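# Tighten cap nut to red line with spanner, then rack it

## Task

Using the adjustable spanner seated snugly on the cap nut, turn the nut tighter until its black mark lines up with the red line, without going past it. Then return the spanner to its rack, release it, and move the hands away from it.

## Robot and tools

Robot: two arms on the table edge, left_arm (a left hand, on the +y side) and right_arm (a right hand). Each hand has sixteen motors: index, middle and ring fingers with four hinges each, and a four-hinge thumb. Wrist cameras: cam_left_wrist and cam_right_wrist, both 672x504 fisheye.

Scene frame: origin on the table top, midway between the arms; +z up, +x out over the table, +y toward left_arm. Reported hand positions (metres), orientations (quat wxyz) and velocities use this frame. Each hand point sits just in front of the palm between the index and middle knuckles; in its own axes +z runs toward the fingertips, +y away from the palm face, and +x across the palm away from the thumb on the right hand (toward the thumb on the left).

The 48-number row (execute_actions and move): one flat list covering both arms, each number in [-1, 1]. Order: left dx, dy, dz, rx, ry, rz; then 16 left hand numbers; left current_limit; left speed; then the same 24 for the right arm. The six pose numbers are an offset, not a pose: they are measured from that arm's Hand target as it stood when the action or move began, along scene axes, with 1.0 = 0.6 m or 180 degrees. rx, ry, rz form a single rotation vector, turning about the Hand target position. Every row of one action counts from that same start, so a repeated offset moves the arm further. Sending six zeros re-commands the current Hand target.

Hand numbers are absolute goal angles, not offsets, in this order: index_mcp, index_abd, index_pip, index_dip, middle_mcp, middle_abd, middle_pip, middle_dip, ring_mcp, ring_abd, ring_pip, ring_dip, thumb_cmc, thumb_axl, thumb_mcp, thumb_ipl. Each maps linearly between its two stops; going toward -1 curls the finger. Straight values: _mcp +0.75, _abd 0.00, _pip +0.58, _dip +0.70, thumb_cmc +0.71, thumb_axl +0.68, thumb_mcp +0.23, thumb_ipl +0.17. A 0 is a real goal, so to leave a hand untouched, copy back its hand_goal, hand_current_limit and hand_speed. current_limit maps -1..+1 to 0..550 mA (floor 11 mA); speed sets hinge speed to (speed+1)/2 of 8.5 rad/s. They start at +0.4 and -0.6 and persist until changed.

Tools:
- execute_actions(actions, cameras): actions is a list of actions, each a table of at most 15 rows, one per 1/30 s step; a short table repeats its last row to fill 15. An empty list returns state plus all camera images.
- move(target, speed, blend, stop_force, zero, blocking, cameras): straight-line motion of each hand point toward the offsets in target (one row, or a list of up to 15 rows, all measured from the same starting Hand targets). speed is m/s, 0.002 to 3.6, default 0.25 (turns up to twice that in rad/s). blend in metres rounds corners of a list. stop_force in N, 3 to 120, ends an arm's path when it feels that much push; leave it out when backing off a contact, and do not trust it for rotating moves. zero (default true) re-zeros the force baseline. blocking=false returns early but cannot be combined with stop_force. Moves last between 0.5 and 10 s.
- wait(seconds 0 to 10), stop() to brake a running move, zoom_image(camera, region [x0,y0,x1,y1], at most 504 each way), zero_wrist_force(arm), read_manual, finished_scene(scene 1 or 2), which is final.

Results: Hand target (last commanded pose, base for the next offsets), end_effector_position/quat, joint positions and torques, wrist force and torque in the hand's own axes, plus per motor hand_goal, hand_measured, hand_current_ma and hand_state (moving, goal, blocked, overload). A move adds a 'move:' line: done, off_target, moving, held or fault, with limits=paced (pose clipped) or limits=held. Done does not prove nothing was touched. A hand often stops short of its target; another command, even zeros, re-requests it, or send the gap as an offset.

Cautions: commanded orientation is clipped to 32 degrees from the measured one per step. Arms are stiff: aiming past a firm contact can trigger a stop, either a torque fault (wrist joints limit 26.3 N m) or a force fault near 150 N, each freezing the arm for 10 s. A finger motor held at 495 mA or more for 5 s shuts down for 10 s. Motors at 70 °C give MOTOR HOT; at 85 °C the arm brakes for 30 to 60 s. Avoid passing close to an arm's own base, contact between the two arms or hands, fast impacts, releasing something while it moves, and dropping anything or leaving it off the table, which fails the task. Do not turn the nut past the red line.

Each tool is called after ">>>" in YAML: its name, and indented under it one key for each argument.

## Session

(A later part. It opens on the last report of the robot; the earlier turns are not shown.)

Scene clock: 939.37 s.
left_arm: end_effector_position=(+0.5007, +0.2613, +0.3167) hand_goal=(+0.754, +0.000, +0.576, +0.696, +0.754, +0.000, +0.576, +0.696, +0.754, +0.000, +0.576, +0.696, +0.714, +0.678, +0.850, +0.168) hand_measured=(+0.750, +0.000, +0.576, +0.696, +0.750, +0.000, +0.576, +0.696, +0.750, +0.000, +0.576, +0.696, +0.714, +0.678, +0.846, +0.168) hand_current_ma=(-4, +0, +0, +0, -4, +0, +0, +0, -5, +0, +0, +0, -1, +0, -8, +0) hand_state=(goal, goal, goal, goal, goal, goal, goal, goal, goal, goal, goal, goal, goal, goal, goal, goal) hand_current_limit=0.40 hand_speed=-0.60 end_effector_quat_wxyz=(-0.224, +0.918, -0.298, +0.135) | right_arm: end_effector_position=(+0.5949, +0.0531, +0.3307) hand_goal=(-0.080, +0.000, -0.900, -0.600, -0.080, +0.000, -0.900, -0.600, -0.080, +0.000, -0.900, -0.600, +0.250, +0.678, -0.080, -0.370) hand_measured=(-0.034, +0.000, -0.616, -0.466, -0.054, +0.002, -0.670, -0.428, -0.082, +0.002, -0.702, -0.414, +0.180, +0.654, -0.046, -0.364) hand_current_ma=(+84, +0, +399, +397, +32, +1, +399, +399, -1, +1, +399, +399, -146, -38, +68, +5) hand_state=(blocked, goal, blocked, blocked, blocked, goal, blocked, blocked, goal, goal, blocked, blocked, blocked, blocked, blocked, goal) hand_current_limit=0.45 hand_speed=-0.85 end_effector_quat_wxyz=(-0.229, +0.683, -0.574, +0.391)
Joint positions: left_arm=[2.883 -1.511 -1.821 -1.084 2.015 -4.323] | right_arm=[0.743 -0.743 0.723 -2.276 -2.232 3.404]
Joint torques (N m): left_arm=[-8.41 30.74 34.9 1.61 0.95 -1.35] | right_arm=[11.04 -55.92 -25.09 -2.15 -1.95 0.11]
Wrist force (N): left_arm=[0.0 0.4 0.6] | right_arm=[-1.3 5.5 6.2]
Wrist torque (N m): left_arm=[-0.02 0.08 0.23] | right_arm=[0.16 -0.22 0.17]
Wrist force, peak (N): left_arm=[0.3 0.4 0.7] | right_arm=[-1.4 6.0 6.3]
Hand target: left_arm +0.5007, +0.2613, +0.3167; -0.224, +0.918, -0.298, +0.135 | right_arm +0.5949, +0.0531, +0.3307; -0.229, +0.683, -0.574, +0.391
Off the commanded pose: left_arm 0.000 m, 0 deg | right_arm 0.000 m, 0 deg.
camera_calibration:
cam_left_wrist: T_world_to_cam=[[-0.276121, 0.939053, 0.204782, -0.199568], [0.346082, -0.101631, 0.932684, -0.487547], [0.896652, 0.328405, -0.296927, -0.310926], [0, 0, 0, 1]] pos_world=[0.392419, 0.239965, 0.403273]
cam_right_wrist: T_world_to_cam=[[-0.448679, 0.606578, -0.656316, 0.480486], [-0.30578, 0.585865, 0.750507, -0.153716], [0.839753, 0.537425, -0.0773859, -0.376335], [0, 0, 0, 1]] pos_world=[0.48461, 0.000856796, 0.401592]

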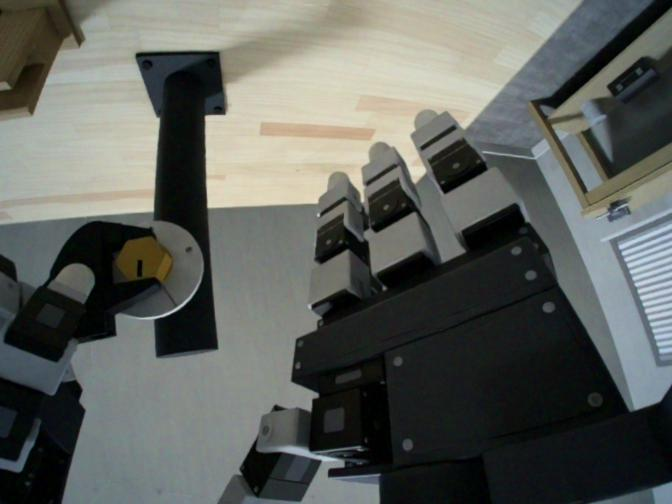

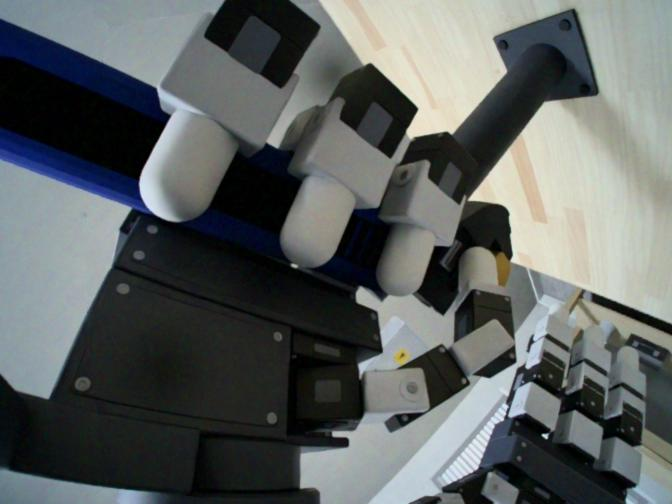

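>>> execute_actions:
  actions:
    - [[0,0,0,0,0,0,0.754,0,0.576,0.696,0.754,0,0.576,0.696,0.754,0,0.576,0.696,0.714,0.678,0.85,0.168,0.4,-0.6,0,0,0,0,0,0,-0.08,0,-0.90,-0.60,-0.08,0,-0.90,-0.60,-0.08,0,-0.90,-0.60,0.18,0.678,0.2,-0.42,0.2,-0.6]]
    - [[0,0,0,0,0,0,0.754,0,0.576,0.696,0.754,0,0.576,0.696,0.754,0,0.576,0.696,0.714,0.678,0.85,0.168,0.4,-0.6,0,0,0,0,0,0,-0.08,0,-0.90,-0.60,-0.08,0,-0.90,-0.60,-0.08,0,-0.90,-0.60,0.07,0.678,0.2,-0.50,0.2,-0.6]]
    - [[0,0,0,0,0,0,0.754,0,0.576,0.696,0.754,0,0.576,0.696,0.754,0,0.576,0.696,0.714,0.678,0.85,0.168,0.4,-0.6,0,0,0,0,0,0,-0.08,0,-0.90,-0.60,-0.08,0,-0.90,-0.60,-0.08,0,-0.90,-0.60,0.07,0.678,-0.05,-0.475,0.4,-0.75]]
    - [[0,0,0,0,0,0,0.754,0,0.576,0.696,0.754,0,0.576,0.696,0.754,0,0.576,0.696,0.714,0.678,0.85,0.168,0.4,-0.6,0,0,0,0,0,0,-0.08,0,-0.90,-0.60,-0.08,0,-0.90,-0.60,-0.08,0,-0.90,-0.60,0.08,0.678,-0.2,-0.475,0.75,-0.85]]
  cameras: ["cam_left_wrist","cam_right_wrist"]

>>> zoom_image:
  camera: "cam_right_wrist"
  region: [430, 220, 500, 290]

>>> execute_actions:
  actions:
    - [[0,0,0,0,0,0,0.754,0,0.576,0.696,0.754,0,0.576,0.696,0.754,0,0.576,0.696,0.714,0.678,0.85,0.168,0.4,-0.6,0,0,0,0,0,0,-0.08,0,-0.90,-0.60,-0.08,0,-0.90,-0.60,-0.08,0,-0.90,-0.60,0.15,0.678,-0.2,-0.45,0.75,-0.85]]
  cameras: ["cam_left_wrist","cam_right_wrist"]

>>> zoom_image:
  camera: "cam_right_wrist"
  region: [430, 220, 500, 290]

>>> execute_actions:
  actions:
    - [[0,0,0,0,0,0,0.754,0,0.576,0.696,0.754,0,0.576,0.696,0.754,0,0.576,0.696,0.714,0.678,0.85,0.168,0.4,-0.6,0,0,0,0,0,0,-0.08,0,-0.90,-0.60,-0.08,0,-0.90,-0.60,-0.08,0,-0.90,-0.60,0.22,0.678,-0.2,-0.42,0.75,-0.85]]
  cameras: ["cam_left_wrist","cam_right_wrist"]

>>> zoom_image:
  camera: "cam_right_wrist"
  region: [430, 220, 500, 290]

Scene clock: 942.70 s.
left_arm: end_effector_position=(+0.5007, +0.2613, +0.3167) hand_goal=(+0.754, +0.000, +0.576, +0.696, +0.754, +0.000, +0.576, +0.696, +0.754, +0.000, +0.576, +0.696, +0.714, +0.678, +0.850, +0.168) hand_measured=(+0.750, +0.000, +0.576, +0.696, +0.750, +0.000, +0.576, +0.696, +0.750, +0.000, +0.576, +0.696, +0.714, +0.678, +0.846, +0.168) hand_current_ma=(-4, +0, +0, +0, -4, +0, +0, +0, -5, +0, +0, +0, -1, +0, -8, +0) hand_state=(goal, goal, goal, goal, goal, goal, goal, goal, goal, goal, goal, goal, goal, goal, goal, goal) hand_current_limit=0.40 hand_speed=-0.60 end_effector_quat_wxyz=(-0.224, +0.918, -0.298, +0.135) | right_arm: end_effector_position=(+0.5949, +0.0531, +0.3307) hand_goal=(-0.080, +0.000, -0.900, -0.600, -0.080, +0.000, -0.900, -0.600, -0.080, +0.000, -0.900, -0.600, +0.080, +0.678, -0.200, -0.474) hand_measured=(-0.032, +0.000, -0.616, -0.466, -0.054, +0.002, -0.670, -0.428, -0.080, +0.002, -0.706, -0.414, +0.068, +0.678, -0.028, -0.460) hand_current_ma=(+86, +0, +481, +397, +35, +1, +481, +481, +0, +1, +481, +481, -8, +0, +481, +18) hand_state=(blocked, goal, blocked, blocked, blocked, goal, blocked, blocked, goal, goal, blocked, blocked, goal, goal, blocked, goal) hand_current_limit=0.75 hand_speed=-0.85 end_effector_quat_wxyz=(-0.229, +0.683, -0.574, +0.391)
Joint positions: left_arm=[2.883 -1.511 -1.821 -1.084 2.015 -4.323] | right_arm=[0.743 -0.743 0.723 -2.276 -2.232 3.404]
Joint torques (N m): left_arm=[-8.73 31.2 33.8 1.5 1.05 -1.34] | right_arm=[9.71 -56.7 -25.4 -2.53 -1.41 1.25]
Wrist force (N): left_arm=[0.0 0.4 0.4] | right_arm=[-0.6 2.9 2.4]
Wrist torque (N m): left_arm=[0.00 0.08 0.24] | right_arm=[0.19 -0.62 0.43]
Wrist force, peak (N): left_arm=[0.1 0.5 0.8] | right_arm=[-1.2 6.1 6.2]
Hand target: left_arm +0.5007, +0.2613, +0.3167; -0.224, +0.918, -0.298, +0.135 | right_arm +0.5949, +0.0531, +0.3307; -0.229, +0.683, -0.574, +0.391
Off the commanded pose: left_arm 0.000 m, 0 deg | right_arm 0.000 m, 0 deg.
camera_calibration:
cam_left_wrist: T_world_to_cam=[[-0.276121, 0.939053, 0.204782, -0.199568], [0.346082, -0.101631, 0.932684, -0.487547], [0.896652, 0.328405, -0.296927, -0.310926], [0, 0, 0, 1]] pos_world=[0.392419, 0.239965, 0.403273]
cam_right_wrist: T_world_to_cam=[[-0.448679, 0.606578, -0.656316, 0.480486], [-0.30578, 0.585865, 0.750507, -0.153716], [0.839753, 0.537425, -0.0773859, -0.376335], [0, 0, 0, 1]] pos_world=[0.48461, 0.000856796, 0.401592]

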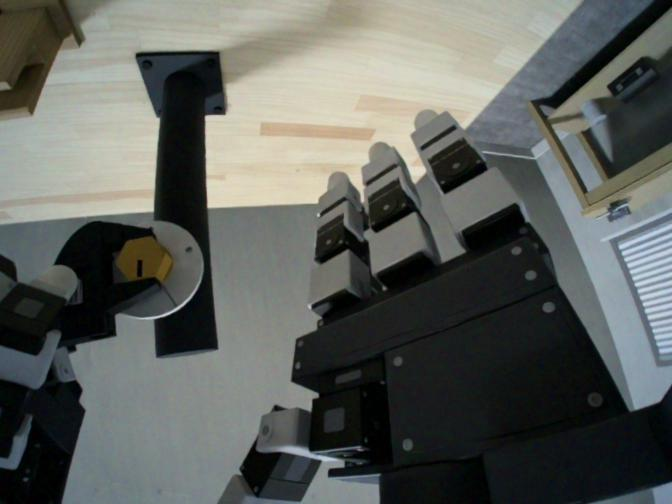

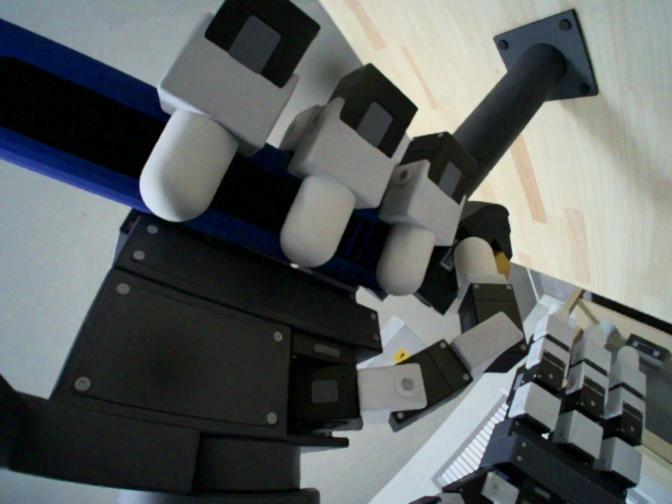

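Scaled by 7.200 from the camera's 672x504 image, which has a finer 960x720 frame.

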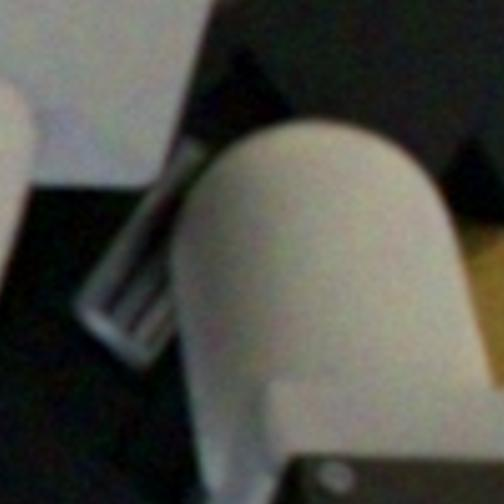

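Scene clock: 943.40 s.
left_arm: end_effector_position=(+0.5007, +0.2613, +0.3167) hand_goal=(+0.754, +0.000, +0.576, +0.696, +0.754, +0.000, +0.576, +0.696, +0.754, +0.000, +0.576, +0.696, +0.714, +0.678, +0.850, +0.168) hand_measured=(+0.750, +0.000, +0.576, +0.696, +0.750, +0.000, +0.576, +0.696, +0.750, +0.000, +0.576, +0.696, +0.714, +0.678, +0.846, +0.168) hand_current_ma=(-4, +0, +0, +0, -4, +0, +0, +0, -5, +0, +0, +0, -1, +0, -8, +0) hand_state=(goal, goal, goal, goal, goal, goal, goal, goal, goal, goal, goal, goal, goal, goal, goal, goal) hand_current_limit=0.40 hand_speed=-0.60 end_effector_quat_wxyz=(-0.224, +0.918, -0.298, +0.135) | right_arm: end_effector_position=(+0.5949, +0.0531, +0.3307) hand_goal=(-0.080, +0.000, -0.900, -0.600, -0.080, +0.000, -0.900, -0.600, -0.080, +0.000, -0.900, -0.600, +0.150, +0.678, -0.200, -0.450) hand_measured=(-0.028, +0.000, -0.616, -0.466, -0.050, +0.002, -0.670, -0.428, -0.078, +0.002, -0.706, -0.414, +0.086, +0.668, -0.036, -0.450) hand_current_ma=(+96, +0, +481, +397, +43, +1, +481, +481, +1, +1, +481, +481, -130, -10, +481, +0) hand_state=(blocked, goal, blocked, blocked, blocked, goal, blocked, blocked, goal, goal, blocked, blocked, blocked, goal, blocked, goal) hand_current_limit=0.75 hand_speed=-0.85 end_effector_quat_wxyz=(-0.229, +0.683, -0.574, +0.391)
Joint positions: left_arm=[2.883 -1.511 -1.821 -1.084 2.015 -4.323] | right_arm=[0.743 -0.743 0.723 -2.276 -2.232 3.404]
Joint torques (N m): left_arm=[-8.41 30.92 35.14 1.49 0.92 -1.24] | right_arm=[9.68 -56.58 -25.3 -2.65 -1.3 1.26]
Wrist force (N): left_arm=[0.1 0.3 0.6] | right_arm=[-0.4 1.3 -0.2]
Wrist torque (N m): left_arm=[-0.03 0.07 0.24] | right_arm=[0.22 -0.85 0.55]
Wrist force, peak (N): left_arm=[-0.2 -0.1 1.0] | right_arm=[-0.4 3.0 2.6]
Hand target: left_arm +0.5007, +0.2613, +0.3167; -0.224, +0.918, -0.298, +0.135 | right_arm +0.5949, +0.0531, +0.3307; -0.229, +0.683, -0.574, +0.391
Off the commanded pose: left_arm 0.000 m, 0 deg | right_arm 0.000 m, 0 deg.
camera_calibration:
cam_left_wrist: T_world_to_cam=[[-0.276121, 0.939053, 0.204782, -0.199568], [0.346082, -0.101631, 0.932684, -0.487547], [0.896652, 0.328405, -0.296927, -0.310926], [0, 0, 0, 1]] pos_world=[0.392419, 0.239965, 0.403273]
cam_right_wrist: T_world_to_cam=[[-0.448679, 0.606578, -0.656316, 0.480486], [-0.30578, 0.585865, 0.750507, -0.153716], [0.839753, 0.537425, -0.0773859, -0.376335], [0, 0, 0, 1]] pos_world=[0.48461, 0.000856796, 0.401592]

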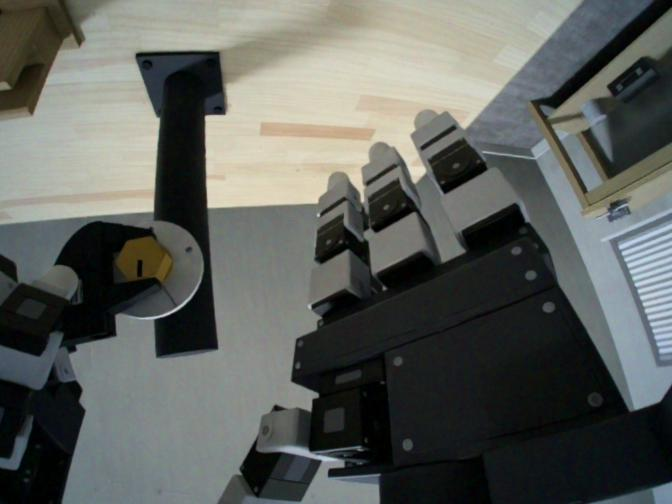

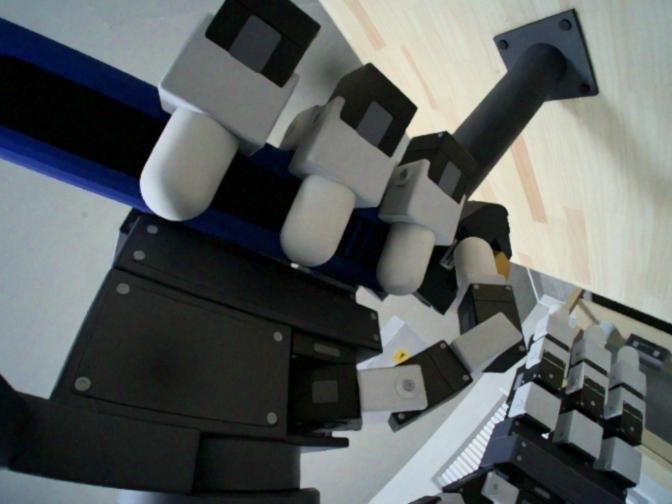

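Scaled by 7.200 from the camera's 672x504 image, which has a finer 960x720 frame.

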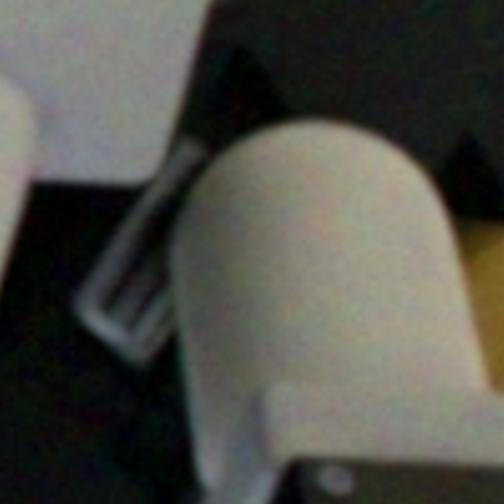

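Scene clock: 944.10 s.
left_arm: end_effector_position=(+0.5007, +0.2613, +0.3167) hand_goal=(+0.754, +0.000, +0.576, +0.696, +0.754, +0.000, +0.576, +0.696, +0.754, +0.000, +0.576, +0.696, +0.714, +0.678, +0.850, +0.168) hand_measured=(+0.750, +0.000, +0.576, +0.696, +0.750, +0.000, +0.576, +0.696, +0.750, +0.000, +0.576, +0.696, +0.714, +0.678, +0.846, +0.168) hand_current_ma=(-4, +0, +0, +0, -4, +0, +0, +0, -5, +0, +0, +0, -1, +0, -8, +0) hand_state=(goal, goal, goal, goal, goal, goal, goal, goal, goal, goal, goal, goal, goal, goal, goal, goal) hand_current_limit=0.40 hand_speed=-0.60 end_effector_quat_wxyz=(-0.224, +0.918, -0.298, +0.135) | right_arm: end_effector_position=(+0.5949, +0.0531, +0.3307) hand_goal=(-0.080, +0.000, -0.900, -0.600, -0.080, +0.000, -0.900, -0.600, -0.080, +0.000, -0.900, -0.600, +0.220, +0.678, -0.200, -0.420) hand_measured=(-0.026, +0.000, -0.616, -0.466, -0.046, +0.002, -0.670, -0.428, -0.074, +0.002, -0.706, -0.414, +0.110, +0.650, -0.042, -0.440) hand_current_ma=(+107, +0, +481, +397, +50, +1, +481, +481, +3, +1, +481, +481, -295, -45, +481, -33) hand_state=(blocked, goal, blocked, blocked, blocked, goal, blocked, blocked, goal, goal, blocked, blocked, blocked, blocked, blocked, blocked) hand_current_limit=0.75 hand_speed=-0.85 end_effector_quat_wxyz=(-0.229, +0.683, -0.574, +0.391)
Joint positions: left_arm=[2.883 -1.511 -1.821 -1.084 2.015 -4.323] | right_arm=[0.743 -0.743 0.723 -2.276 -2.232 3.404]
Joint torques (N m): left_arm=[-7.99 30.79 34.75 1.57 0.94 -1.29] | right_arm=[9.53 -57.55 -25.14 -2.78 -1.31 1.22]
Wrist force (N): left_arm=[0.0 0.3 0.6] | right_arm=[0.9 0.0 -2.1]
Wrist torque (N m): left_arm=[-0.03 0.08 0.24] | right_arm=[0.25 -1.08 0.74]
Wrist force, peak (N): left_arm=[0.1 0.6 0.8] | right_arm=[0.9 -0.2 -2.2]
Hand target: left_arm +0.5007, +0.2613, +0.3167; -0.224, +0.918, -0.298, +0.135 | right_arm +0.5949, +0.0531, +0.3307; -0.229, +0.683, -0.574, +0.391
Off the commanded pose: left_arm 0.000 m, 0 deg | right_arm 0.000 m, 0 deg.
camera_calibration:
cam_left_wrist: T_world_to_cam=[[-0.276121, 0.939053, 0.204782, -0.199568], [0.346082, -0.101631, 0.932684, -0.487547], [0.896652, 0.328405, -0.296927, -0.310926], [0, 0, 0, 1]] pos_world=[0.392419, 0.239965, 0.403273]
cam_right_wrist: T_world_to_cam=[[-0.448679, 0.606578, -0.656316, 0.480486], [-0.30578, 0.585865, 0.750507, -0.153716], [0.839753, 0.537425, -0.0773859, -0.376335], [0, 0, 0, 1]] pos_world=[0.48461, 0.000856796, 0.401592]

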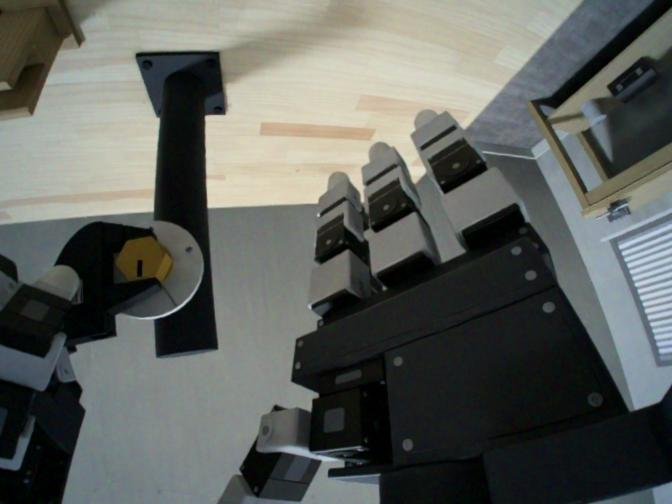

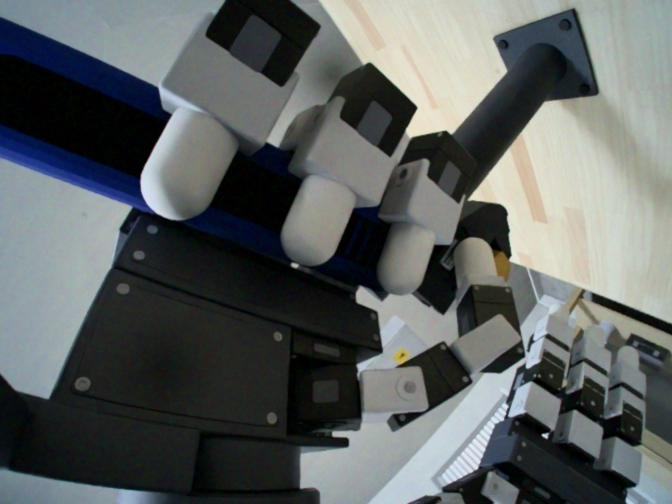

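Scaled by 7.200 from the camera's 672x504 image, which has a finer 960x720 frame.

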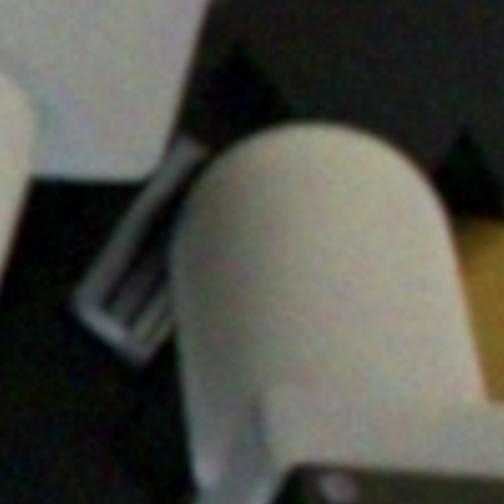

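>>> wait:
  seconds: 0
  cameras: ["all"]

>>> zoom_image:
  camera: "cam_right_wrist"
  region: [400, 180, 540, 320]

>>> zoom_image:
  camera: "cam_left_wrist"
  region: [60, 180, 220, 330]

Scene clock: 945.67 s.
left_arm: end_effector_position=(+0.5007, +0.2613, +0.3167) hand_goal=(+0.754, +0.000, +0.576, +0.696, +0.754, +0.000, +0.576, +0.696, +0.754, +0.000, +0.576, +0.696, +0.714, +0.678, +0.850, +0.168) hand_measured=(+0.750, +0.000, +0.576, +0.696, +0.750, +0.000, +0.576, +0.696, +0.750, +0.000, +0.576, +0.696, +0.714, +0.678, +0.846, +0.168) hand_current_ma=(-4, +0, +0, +0, -4, +0, +0, +0, -5, +0, +0, +0, -1, +0, -8, +0) hand_state=(goal, goal, goal, goal, goal, goal, goal, goal, goal, goal, goal, goal, goal, goal, goal, goal) hand_current_limit=0.40 hand_speed=-0.60 end_effector_quat_wxyz=(-0.224, +0.918, -0.298, +0.135) | right_arm: end_effector_position=(+0.5949, +0.0531, +0.3307) hand_goal=(-0.080, +0.000, -0.900, -0.600, -0.080, +0.000, -0.900, -0.600, -0.080, +0.000, -0.900, -0.600, +0.220, +0.678, -0.200, -0.420) hand_measured=(-0.026, +0.000, -0.616, -0.466, -0.046, +0.002, -0.670, -0.428, -0.074, +0.002, -0.706, -0.414, +0.110, +0.650, -0.042, -0.440) hand_current_ma=(+107, +0, +481, +397, +50, +1, +481, +481, +3, +1, +481, +481, -295, -45, +481, -33) hand_state=(blocked, goal, blocked, blocked, blocked, goal, blocked, blocked, goal, goal, blocked, blocked, blocked, blocked, blocked, blocked) hand_current_limit=0.75 hand_speed=-0.85 end_effector_quat_wxyz=(-0.229, +0.683, -0.574, +0.391)
Joint positions: left_arm=[2.883 -1.511 -1.821 -1.084 2.015 -4.323] | right_arm=[0.743 -0.743 0.723 -2.276 -2.232 3.404]
Joint torques (N m): left_arm=[-8.91 30.72 34.43 1.74 1.17 -1.17] | right_arm=[8.84 -57.73 -24.86 -2.9 -1.46 1.03]
Wrist force (N): left_arm=[0.1 0.4 0.6] | right_arm=[1.0 0.0 -1.8]
Wrist torque (N m): left_arm=[-0.01 0.08 0.24] | right_arm=[0.23 -1.10 0.75]
Wrist force, peak (N): left_arm=[0.3 0.5 0.7] | right_arm=[1.0 0.1 -2.2]
Hand target: left_arm +0.5007, +0.2613, +0.3167; -0.224, +0.918, -0.298, +0.135 | right_arm +0.5949, +0.0531, +0.3307; -0.229, +0.683, -0.574, +0.391
Off the commanded pose: left_arm 0.000 m, 0 deg | right_arm 0.000 m, 0 deg.
camera_calibration:
cam_left_wrist: T_world_to_cam=[[-0.276121, 0.939053, 0.204782, -0.199568], [0.346082, -0.101631, 0.932684, -0.487547], [0.896652, 0.328405, -0.296927, -0.310926], [0, 0, 0, 1]] pos_world=[0.392419, 0.239965, 0.403273]
cam_right_wrist: T_world_to_cam=[[-0.448679, 0.606578, -0.656316, 0.480486], [-0.30578, 0.585865, 0.750507, -0.153716], [0.839753, 0.537425, -0.0773859, -0.376335], [0, 0, 0, 1]] pos_world=[0.48461, 0.000856796, 0.401592]

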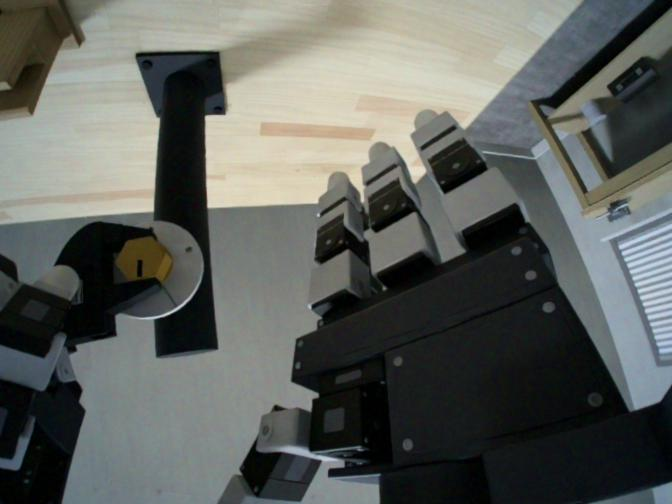

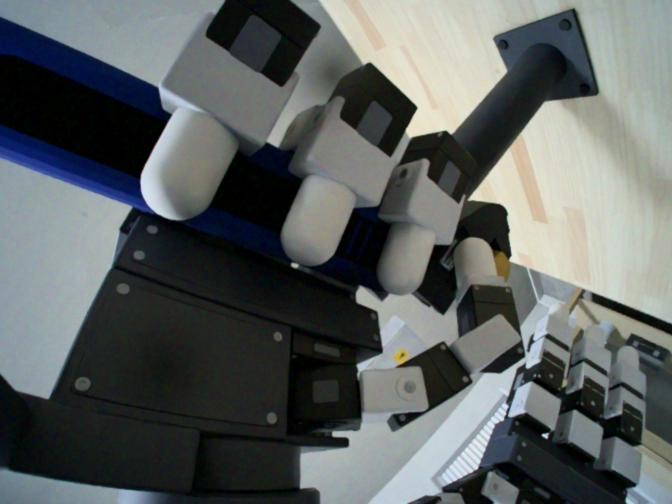

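Scaled by 3.600 from the camera's 672x504 image, which has a finer 960x720 frame.

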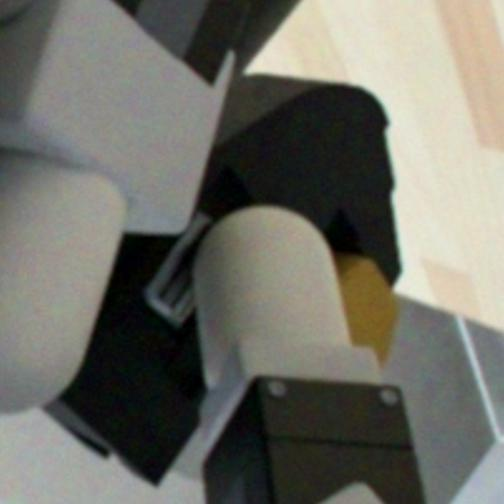

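Scaled by 3.150 from the camera's 672x504 image, which has a finer 960x720 frame.

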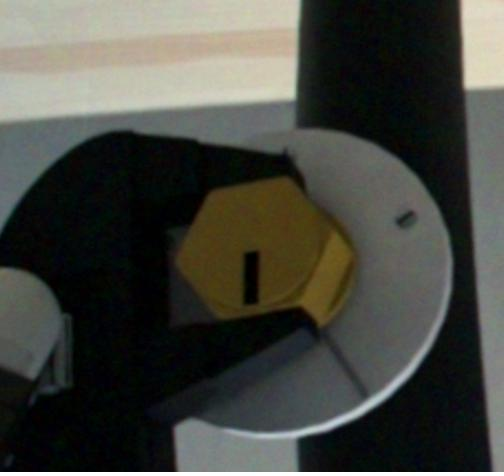

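>>> zoom_image:
  camera: "cam_left_wrist"
  region: [94, 220, 174, 300]

>>> zoom_image:
  camera: "cam_right_wrist"
  region: [430, 220, 500, 290]

Scaled by 6.300 from the camera's 672x504 image, which has a finer 960x720 frame.

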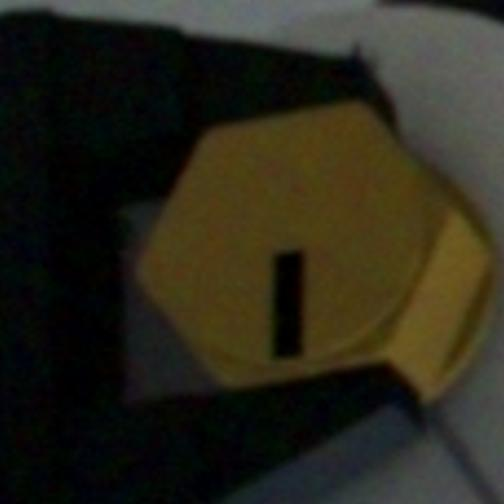

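Scaled by 7.200 from the camera's 672x504 image, which has a finer 960x720 frame.

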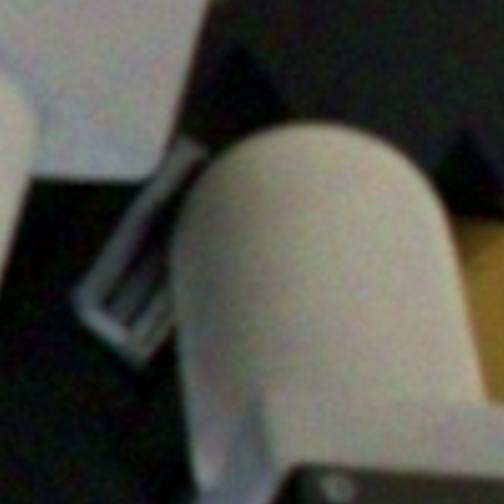

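>>> move:
  target:
    - [0,0,0,0,0,0,0.754,0,0.576,0.696,0.754,0,0.576,0.696,0.754,0,0.576,0.696,0.714,0.678,0.85,0.168,0.4,-0.6,0,0,0,0,0,0,-0.08,0,-0.90,-0.60,-0.08,0,-0.90,-0.60,-0.08,0,-0.90,-0.60,0.30,0.678,-0.2,-0.40,0.75,-0.85]

>>> zoom_image:
  camera: "cam_right_wrist"
  region: [430, 220, 500, 290]

>>> move:
  target:
    - [0,0,0,0,0,0,0.754,0,0.576,0.696,0.754,0,0.576,0.696,0.754,0,0.576,0.696,0.714,0.678,0.85,0.168,0.4,-0.6,0,0,0,0,0,0,-0.08,0,-0.90,-0.60,-0.08,0,-0.90,-0.60,-0.08,0,-0.90,-0.60,0.18,0.678,0.2,-0.42,0.2,-0.6]
  cameras: ["all"]

>>> zoom_image:
  camera: "cam_right_wrist"
  region: [430, 220, 500, 290]

>>> zoom_image:
  camera: "cam_left_wrist"
  region: [94, 220, 174, 300]

Scene clock: 946.97 s.
left_arm: end_effector_position=(+0.5007, +0.2613, +0.3167) hand_goal=(+0.754, +0.000, +0.576, +0.696, +0.754, +0.000, +0.576, +0.696, +0.754, +0.000, +0.576, +0.696, +0.714, +0.678, +0.850, +0.168) hand_measured=(+0.750, +0.000, +0.576, +0.696, +0.750, +0.000, +0.576, +0.696, +0.750, +0.000, +0.576, +0.696, +0.714, +0.678, +0.846, +0.168) hand_current_ma=(-4, +0, +0, +0, -4, +0, +0, +0, -5, +0, +0, +0, -1, +0, -8, +0) hand_state=(goal, goal, goal, goal, goal, goal, goal, goal, goal, goal, goal, goal, goal, goal, goal, goal) hand_current_limit=0.40 hand_speed=-0.60 end_effector_quat_wxyz=(-0.224, +0.918, -0.298, +0.135) | right_arm: end_effector_position=(+0.5949, +0.0531, +0.3307) hand_goal=(-0.080, +0.000, -0.900, -0.600, -0.080, +0.000, -0.900, -0.600, -0.080, +0.000, -0.900, -0.600, +0.300, +0.678, -0.200, -0.400) hand_measured=(-0.024, +0.000, -0.616, -0.466, -0.046, +0.002, -0.670, -0.428, -0.074, +0.002, -0.706, -0.414, +0.134, +0.634, -0.044, -0.436) hand_current_ma=(+109, +0, +481, +397, +51, +1, +481, +481, +4, +1, +481, +481, -481, -92, +481, -81) hand_state=(blocked, goal, blocked, blocked, blocked, goal, blocked, blocked, goal, goal, blocked, blocked, blocked, blocked, blocked, blocked) hand_current_limit=0.75 hand_speed=-0.85 end_effector_quat_wxyz=(-0.229, +0.683, -0.574, +0.391)
Joint positions: left_arm=[2.883 -1.511 -1.821 -1.084 2.015 -4.323] | right_arm=[0.743 -0.743 0.723 -2.276 -2.232 3.404]
Joint torques (N m): left_arm=[-9.02 31.39 34.88 1.48 1.09 -1.25] | right_arm=[8.61 -58.09 -25.24 -3.02 -1.4 0.93]
Wrist force (N): left_arm=[-0.1 0.1 0.7] | right_arm=[2.7 0.4 -3.5]
Wrist torque (N m): left_arm=[-0.06 0.09 0.24] | right_arm=[0.27 -1.32 0.75]
Wrist force, peak (N): left_arm=[0.3 0.2 0.7] | right_arm=[2.9 0.3 -3.4]
Hand target: left_arm +0.5007, +0.2613, +0.3167; -0.224, +0.918, -0.298, +0.135 | right_arm +0.5949, +0.0531, +0.3307; -0.229, +0.683, -0.574, +0.391
Off the commanded pose: left_arm 0.000 m, 0 deg | right_arm 0.000 m, 0 deg.
move: done

Scaled by 7.200 from the camera's 672x504 image, which has a finer 960x720 frame.
This view is cut from an older image: the scene may have changed since it was taken.

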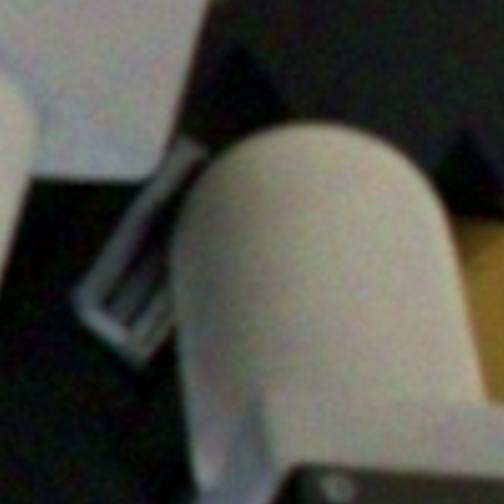

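Scene clock: 947.57 s.
left_arm: end_effector_position=(+0.5007, +0.2613, +0.3167) hand_goal=(+0.754, +0.000, +0.576, +0.696, +0.754, +0.000, +0.576, +0.696, +0.754, +0.000, +0.576, +0.696, +0.714, +0.678, +0.850, +0.168) hand_measured=(+0.750, +0.000, +0.576, +0.696, +0.750, +0.000, +0.576, +0.696, +0.750, +0.000, +0.576, +0.696, +0.714, +0.678, +0.846, +0.168) hand_current_ma=(-4, +0, +0, +0, -4, +0, +0, +0, -5, +0, +0, +0, -1, +0, -8, +0) hand_state=(goal, goal, goal, goal, goal, goal, goal, goal, goal, goal, goal, goal, goal, goal, goal, goal) hand_current_limit=0.40 hand_speed=-0.60 end_effector_quat_wxyz=(-0.224, +0.918, -0.298, +0.135) | right_arm: end_effector_position=(+0.5949, +0.0531, +0.3307) hand_goal=(-0.080, +0.000, -0.900, -0.600, -0.080, +0.000, -0.900, -0.600, -0.080, +0.000, -0.900, -0.600, +0.180, +0.678, +0.200, -0.420) hand_measured=(-0.030, +0.000, -0.616, -0.466, -0.050, +0.002, -0.670, -0.428, -0.078, +0.002, -0.706, -0.414, +0.168, +0.676, +0.196, -0.422) hand_current_ma=(+92, +0, +330, +330, +41, +1, +330, +330, +1, +1, +330, +330, -10, -1, -3, -1) hand_state=(blocked, goal, blocked, blocked, blocked, goal, blocked, blocked, goal, goal, blocked, blocked, goal, goal, goal, goal) hand_current_limit=0.20 hand_speed=-0.60 end_effector_quat_wxyz=(-0.229, +0.683, -0.574, +0.391)
Joint positions: left_arm=[2.883 -1.511 -1.821 -1.084 2.015 -4.323] | right_arm=[0.743 -0.743 0.723 -2.276 -2.232 3.404]
Joint torques (N m): left_arm=[-8.36 30.49 34.05 1.55 0.99 -1.44] | right_arm=[8.23 -58.37 -25.3 -3.1 -1.37 0.89]
Wrist force (N): left_arm=[0.1 0.2 0.4] | right_arm=[-1.0 4.9 5.8]
Wrist torque (N m): left_arm=[-0.03 0.06 0.24] | right_arm=[0.16 -0.24 0.23]
Wrist force, peak (N): left_arm=[-0.1 0.5 0.8] | right_arm=[-1.0 5.2 6.0]
Hand target: left_arm +0.5007, +0.2613, +0.3167; -0.224, +0.918, -0.298, +0.135 | right_arm +0.5949, +0.0531, +0.3307; -0.229, +0.683, -0.574, +0.391
Off the commanded pose: left_arm 0.000 m, 0 deg | right_arm 0.000 m, 0 deg.
move: done
camera_calibration:
cam_left_wrist: T_world_to_cam=[[-0.276121, 0.939053, 0.204782, -0.199568], [0.346082, -0.101631, 0.932684, -0.487547], [0.896652, 0.328405, -0.296927, -0.310926], [0, 0, 0, 1]] pos_world=[0.392419, 0.239965, 0.403273]
cam_right_wrist: T_world_to_cam=[[-0.448679, 0.606578, -0.656316, 0.480486], [-0.30578, 0.585865, 0.750507, -0.153716], [0.839753, 0.537425, -0.0773859, -0.376335], [0, 0, 0, 1]] pos_world=[0.48461, 0.000856796, 0.401592]

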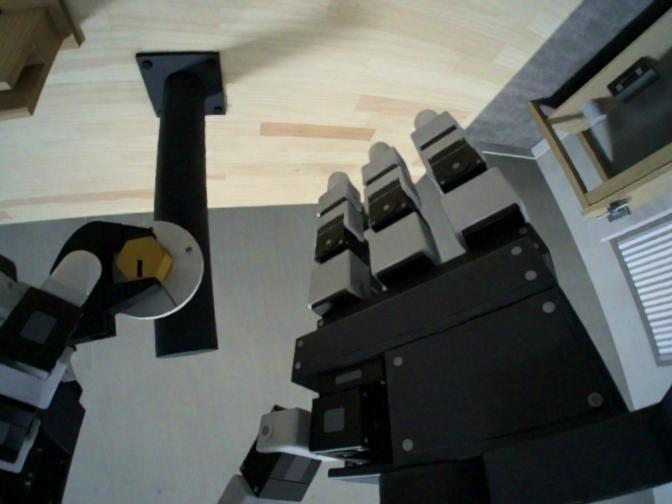

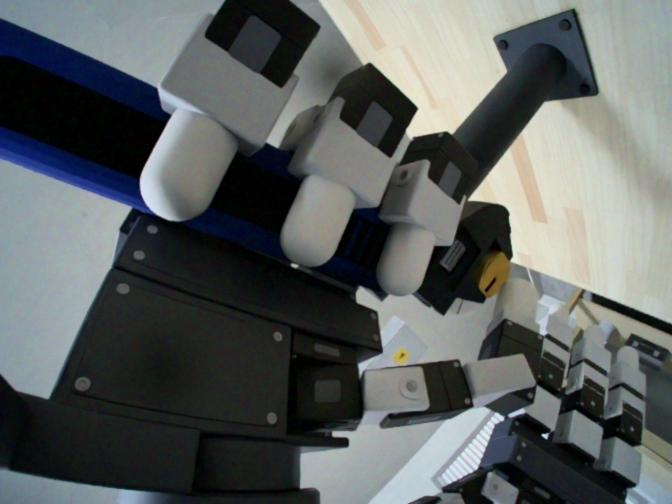

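Scaled by 7.200 from the camera's 672x504 image, which has a finer 960x720 frame.

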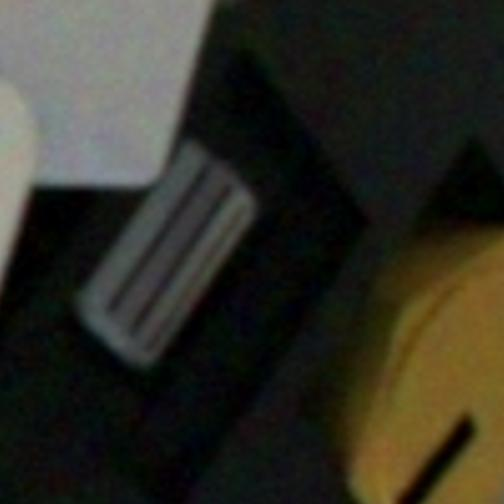

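Scaled by 6.300 from the camera's 672x504 image, which has a finer 960x720 frame.

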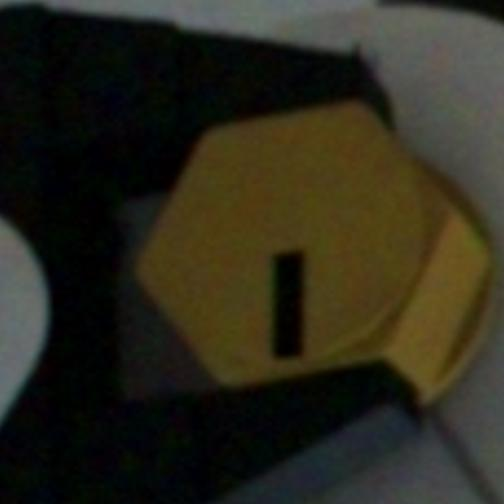

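>>> move:
  target:
    - [0,0,0,0,0,0,0.754,0,0.576,0.696,0.754,0,0.576,0.696,0.754,0,0.576,0.696,0.714,0.678,0.85,0.168,0.4,-0.6,0,-0.00042,-0.0054,0.00833,0,0,-0.08,0,-0.90,-0.60,-0.08,0,-0.90,-0.60,-0.08,0,-0.90,-0.60,0.18,0.678,0.2,-0.42,0.2,-0.6]
  speed: 0.03

>>> move:
  target:
    - [0,0,0,0,0,0,0.754,0,0.576,0.696,0.754,0,0.576,0.696,0.754,0,0.576,0.696,0.714,0.678,0.85,0.168,0.4,-0.6,0,-0.00048,-0.0054,0.00833,0,0,-0.08,0,-0.90,-0.60,-0.08,0,-0.90,-0.60,-0.08,0,-0.90,-0.60,0.18,0.678,0.2,-0.42,0.2,-0.6]
  speed: 0.03
  cameras: ["all"]

>>> zoom_image:
  camera: "cam_left_wrist"
  region: [94, 220, 174, 300]

Scene clock: 949.53 s.
left_arm: end_effector_position=(+0.5007, +0.2613, +0.3167) hand_goal=(+0.754, +0.000, +0.576, +0.696, +0.754, +0.000, +0.576, +0.696, +0.754, +0.000, +0.576, +0.696, +0.714, +0.678, +0.850, +0.168) hand_measured=(+0.750, +0.000, +0.576, +0.696, +0.750, +0.000, +0.576, +0.696, +0.750, +0.000, +0.576, +0.696, +0.714, +0.678, +0.846, +0.168) hand_current_ma=(-4, +0, +0, +0, -4, +0, +0, +0, -5, +0, +0, +0, -1, +0, -8, +0) hand_state=(goal, goal, goal, goal, goal, goal, goal, goal, goal, goal, goal, goal, goal, goal, goal, goal) hand_current_limit=0.40 hand_speed=-0.60 end_effector_quat_wxyz=(-0.224, +0.918, -0.298, +0.135) | right_arm: end_effector_position=(+0.5949, +0.0529, +0.3274) hand_goal=(-0.080, +0.000, -0.900, -0.600, -0.080, +0.000, -0.900, -0.600, -0.080, +0.000, -0.900, -0.600, +0.180, +0.678, +0.200, -0.420) hand_measured=(-0.034, +0.000, -0.616, -0.466, -0.052, +0.002, -0.670, -0.428, -0.078, +0.002, -0.706, -0.414, +0.168, +0.676, +0.196, -0.422) hand_current_ma=(+84, +0, +330, +330, +37, +1, +330, +330, +0, +1, +330, +330, -9, -1, -3, -1) hand_state=(blocked, goal, blocked, blocked, blocked, goal, blocked, blocked, goal, goal, blocked, blocked, goal, goal, goal, goal) hand_current_limit=0.20 hand_speed=-0.60 end_effector_quat_wxyz=(-0.237, +0.680, -0.579, +0.383)
Joint positions: left_arm=[2.883 -1.511 -1.821 -1.084 2.015 -4.323] | right_arm=[0.737 -0.756 0.754 -2.304 -2.213 3.416]
Joint torques (N m): left_arm=[-9.52 29.92 34.83 1.63 1.12 -1.36] | right_arm=[-13.59 -77.41 -17.53 -6.64 0.01 2.01]
Wrist force (N): left_arm=[0.1 0.1 0.3] | right_arm=[-1.5 5.1 5.4]
Wrist torque (N m): left_arm=[-0.02 0.07 0.25] | right_arm=[0.23 -0.22 0.08]
Wrist force, peak (N): left_arm=[0.1 0.4 0.8] | right_arm=[-1.4 5.3 5.9]
Hand target: left_arm +0.5007, +0.2613, +0.3167; -0.224, +0.918, -0.298, +0.135 | right_arm +0.5949, +0.0528, +0.3274; -0.237, +0.680, -0.579, +0.383
Off the commanded pose: left_arm 0.000 m, 0 deg | right_arm 0.000 m, 0 deg.
move: done

Scene clock: 950.40 s.
left_arm: end_effector_position=(+0.5007, +0.2613, +0.3167) hand_goal=(+0.754, +0.000, +0.576, +0.696, +0.754, +0.000, +0.576, +0.696, +0.754, +0.000, +0.576, +0.696, +0.714, +0.678, +0.850, +0.168) hand_measured=(+0.750, +0.000, +0.576, +0.696, +0.750, +0.000, +0.576, +0.696, +0.750, +0.000, +0.576, +0.696, +0.714, +0.678, +0.846, +0.168) hand_current_ma=(-4, +0, +0, +0, -4, +0, +0, +0, -5, +0, +0, +0, -1, +0, -8, +0) hand_state=(goal, goal, goal, goal, goal, goal, goal, goal, goal, goal, goal, goal, goal, goal, goal, goal) hand_current_limit=0.40 hand_speed=-0.60 end_effector_quat_wxyz=(-0.224, +0.918, -0.298, +0.135) | right_arm: end_effector_position=(+0.5949, +0.0526, +0.3242) hand_goal=(-0.080, +0.000, -0.900, -0.600, -0.080, +0.000, -0.900, -0.600, -0.080, +0.000, -0.900, -0.600, +0.180, +0.678, +0.200, -0.420) hand_measured=(-0.036, +0.000, -0.616, -0.466, -0.056, +0.002, -0.670, -0.428, -0.084, +0.002, -0.706, -0.414, +0.168, +0.676, +0.196, -0.422) hand_current_ma=(+78, +0, +330, +330, +30, +1, +330, +330, -1, +1, +330, +330, -9, -1, -3, -1) hand_state=(blocked, goal, blocked, blocked, blocked, goal, blocked, blocked, goal, goal, blocked, blocked, goal, goal, goal, goal) hand_current_limit=0.20 hand_speed=-0.60 end_effector_quat_wxyz=(-0.246, +0.676, -0.584, +0.376)
Joint positions: left_arm=[2.883 -1.511 -1.821 -1.084 2.015 -4.323] | right_arm=[0.732 -0.769 0.785 -2.332 -2.194 3.428]
Joint torques (N m): left_arm=[-8.48 30.84 33.89 1.55 0.93 -1.35] | right_arm=[-14.26 -76.4 -18.13 -6.12 -0.02 1.92]
Wrist force (N): left_arm=[-0.1 0.3 0.7] | right_arm=[-2.4 3.0 4.9]
Wrist torque (N m): left_arm=[-0.03 0.10 0.23] | right_arm=[0.12 -0.09 0.12]
Wrist force, peak (N): left_arm=[-0.3 0.5 0.7] | right_arm=[-1.4 5.2 5.6]
Hand target: left_arm +0.5007, +0.2613, +0.3167; -0.224, +0.918, -0.298, +0.135 | right_arm +0.5949, +0.0526, +0.3242; -0.246, +0.676, -0.584, +0.375
Off the commanded pose: left_arm 0.000 m, 0 deg | right_arm 0.000 m, 0 deg.
move: done
camera_calibration:
cam_left_wrist: T_world_to_cam=[[-0.276121, 0.939053, 0.204782, -0.199568], [0.346082, -0.101631, 0.932684, -0.487547], [0.896652, 0.328405, -0.296927, -0.310926], [0, 0, 0, 1]] pos_world=[0.392419, 0.239965, 0.403273]
cam_right_wrist: T_world_to_cam=[[-0.448693, 0.639997, -0.623761, 0.464247], [-0.30577, 0.545901, 0.780062, -0.155959], [0.839749, 0.540736, -0.0492498, -0.385821], [0, 0, 0, 1]] pos_world=[0.48461, -0.00335099, 0.392235]

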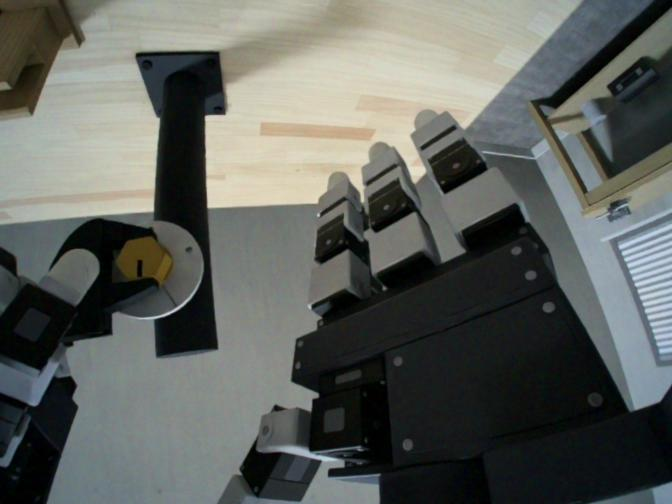

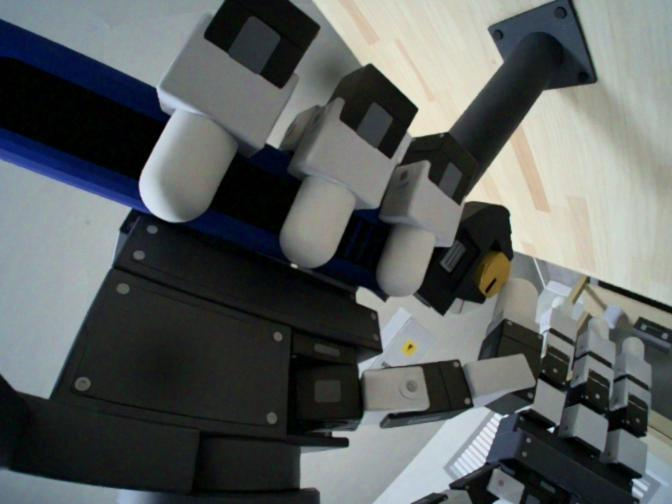

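Scaled by 6.300 from the camera's 672x504 image, which has a finer 960x720 frame.

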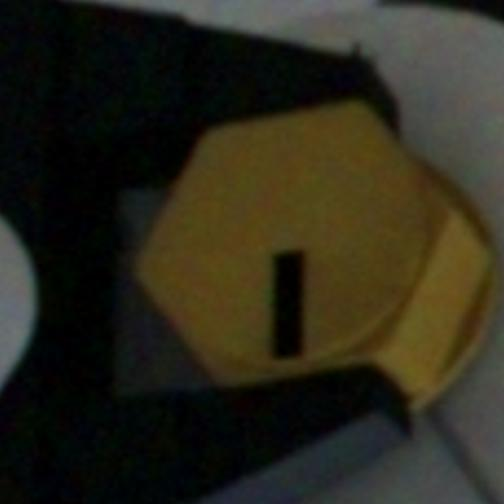

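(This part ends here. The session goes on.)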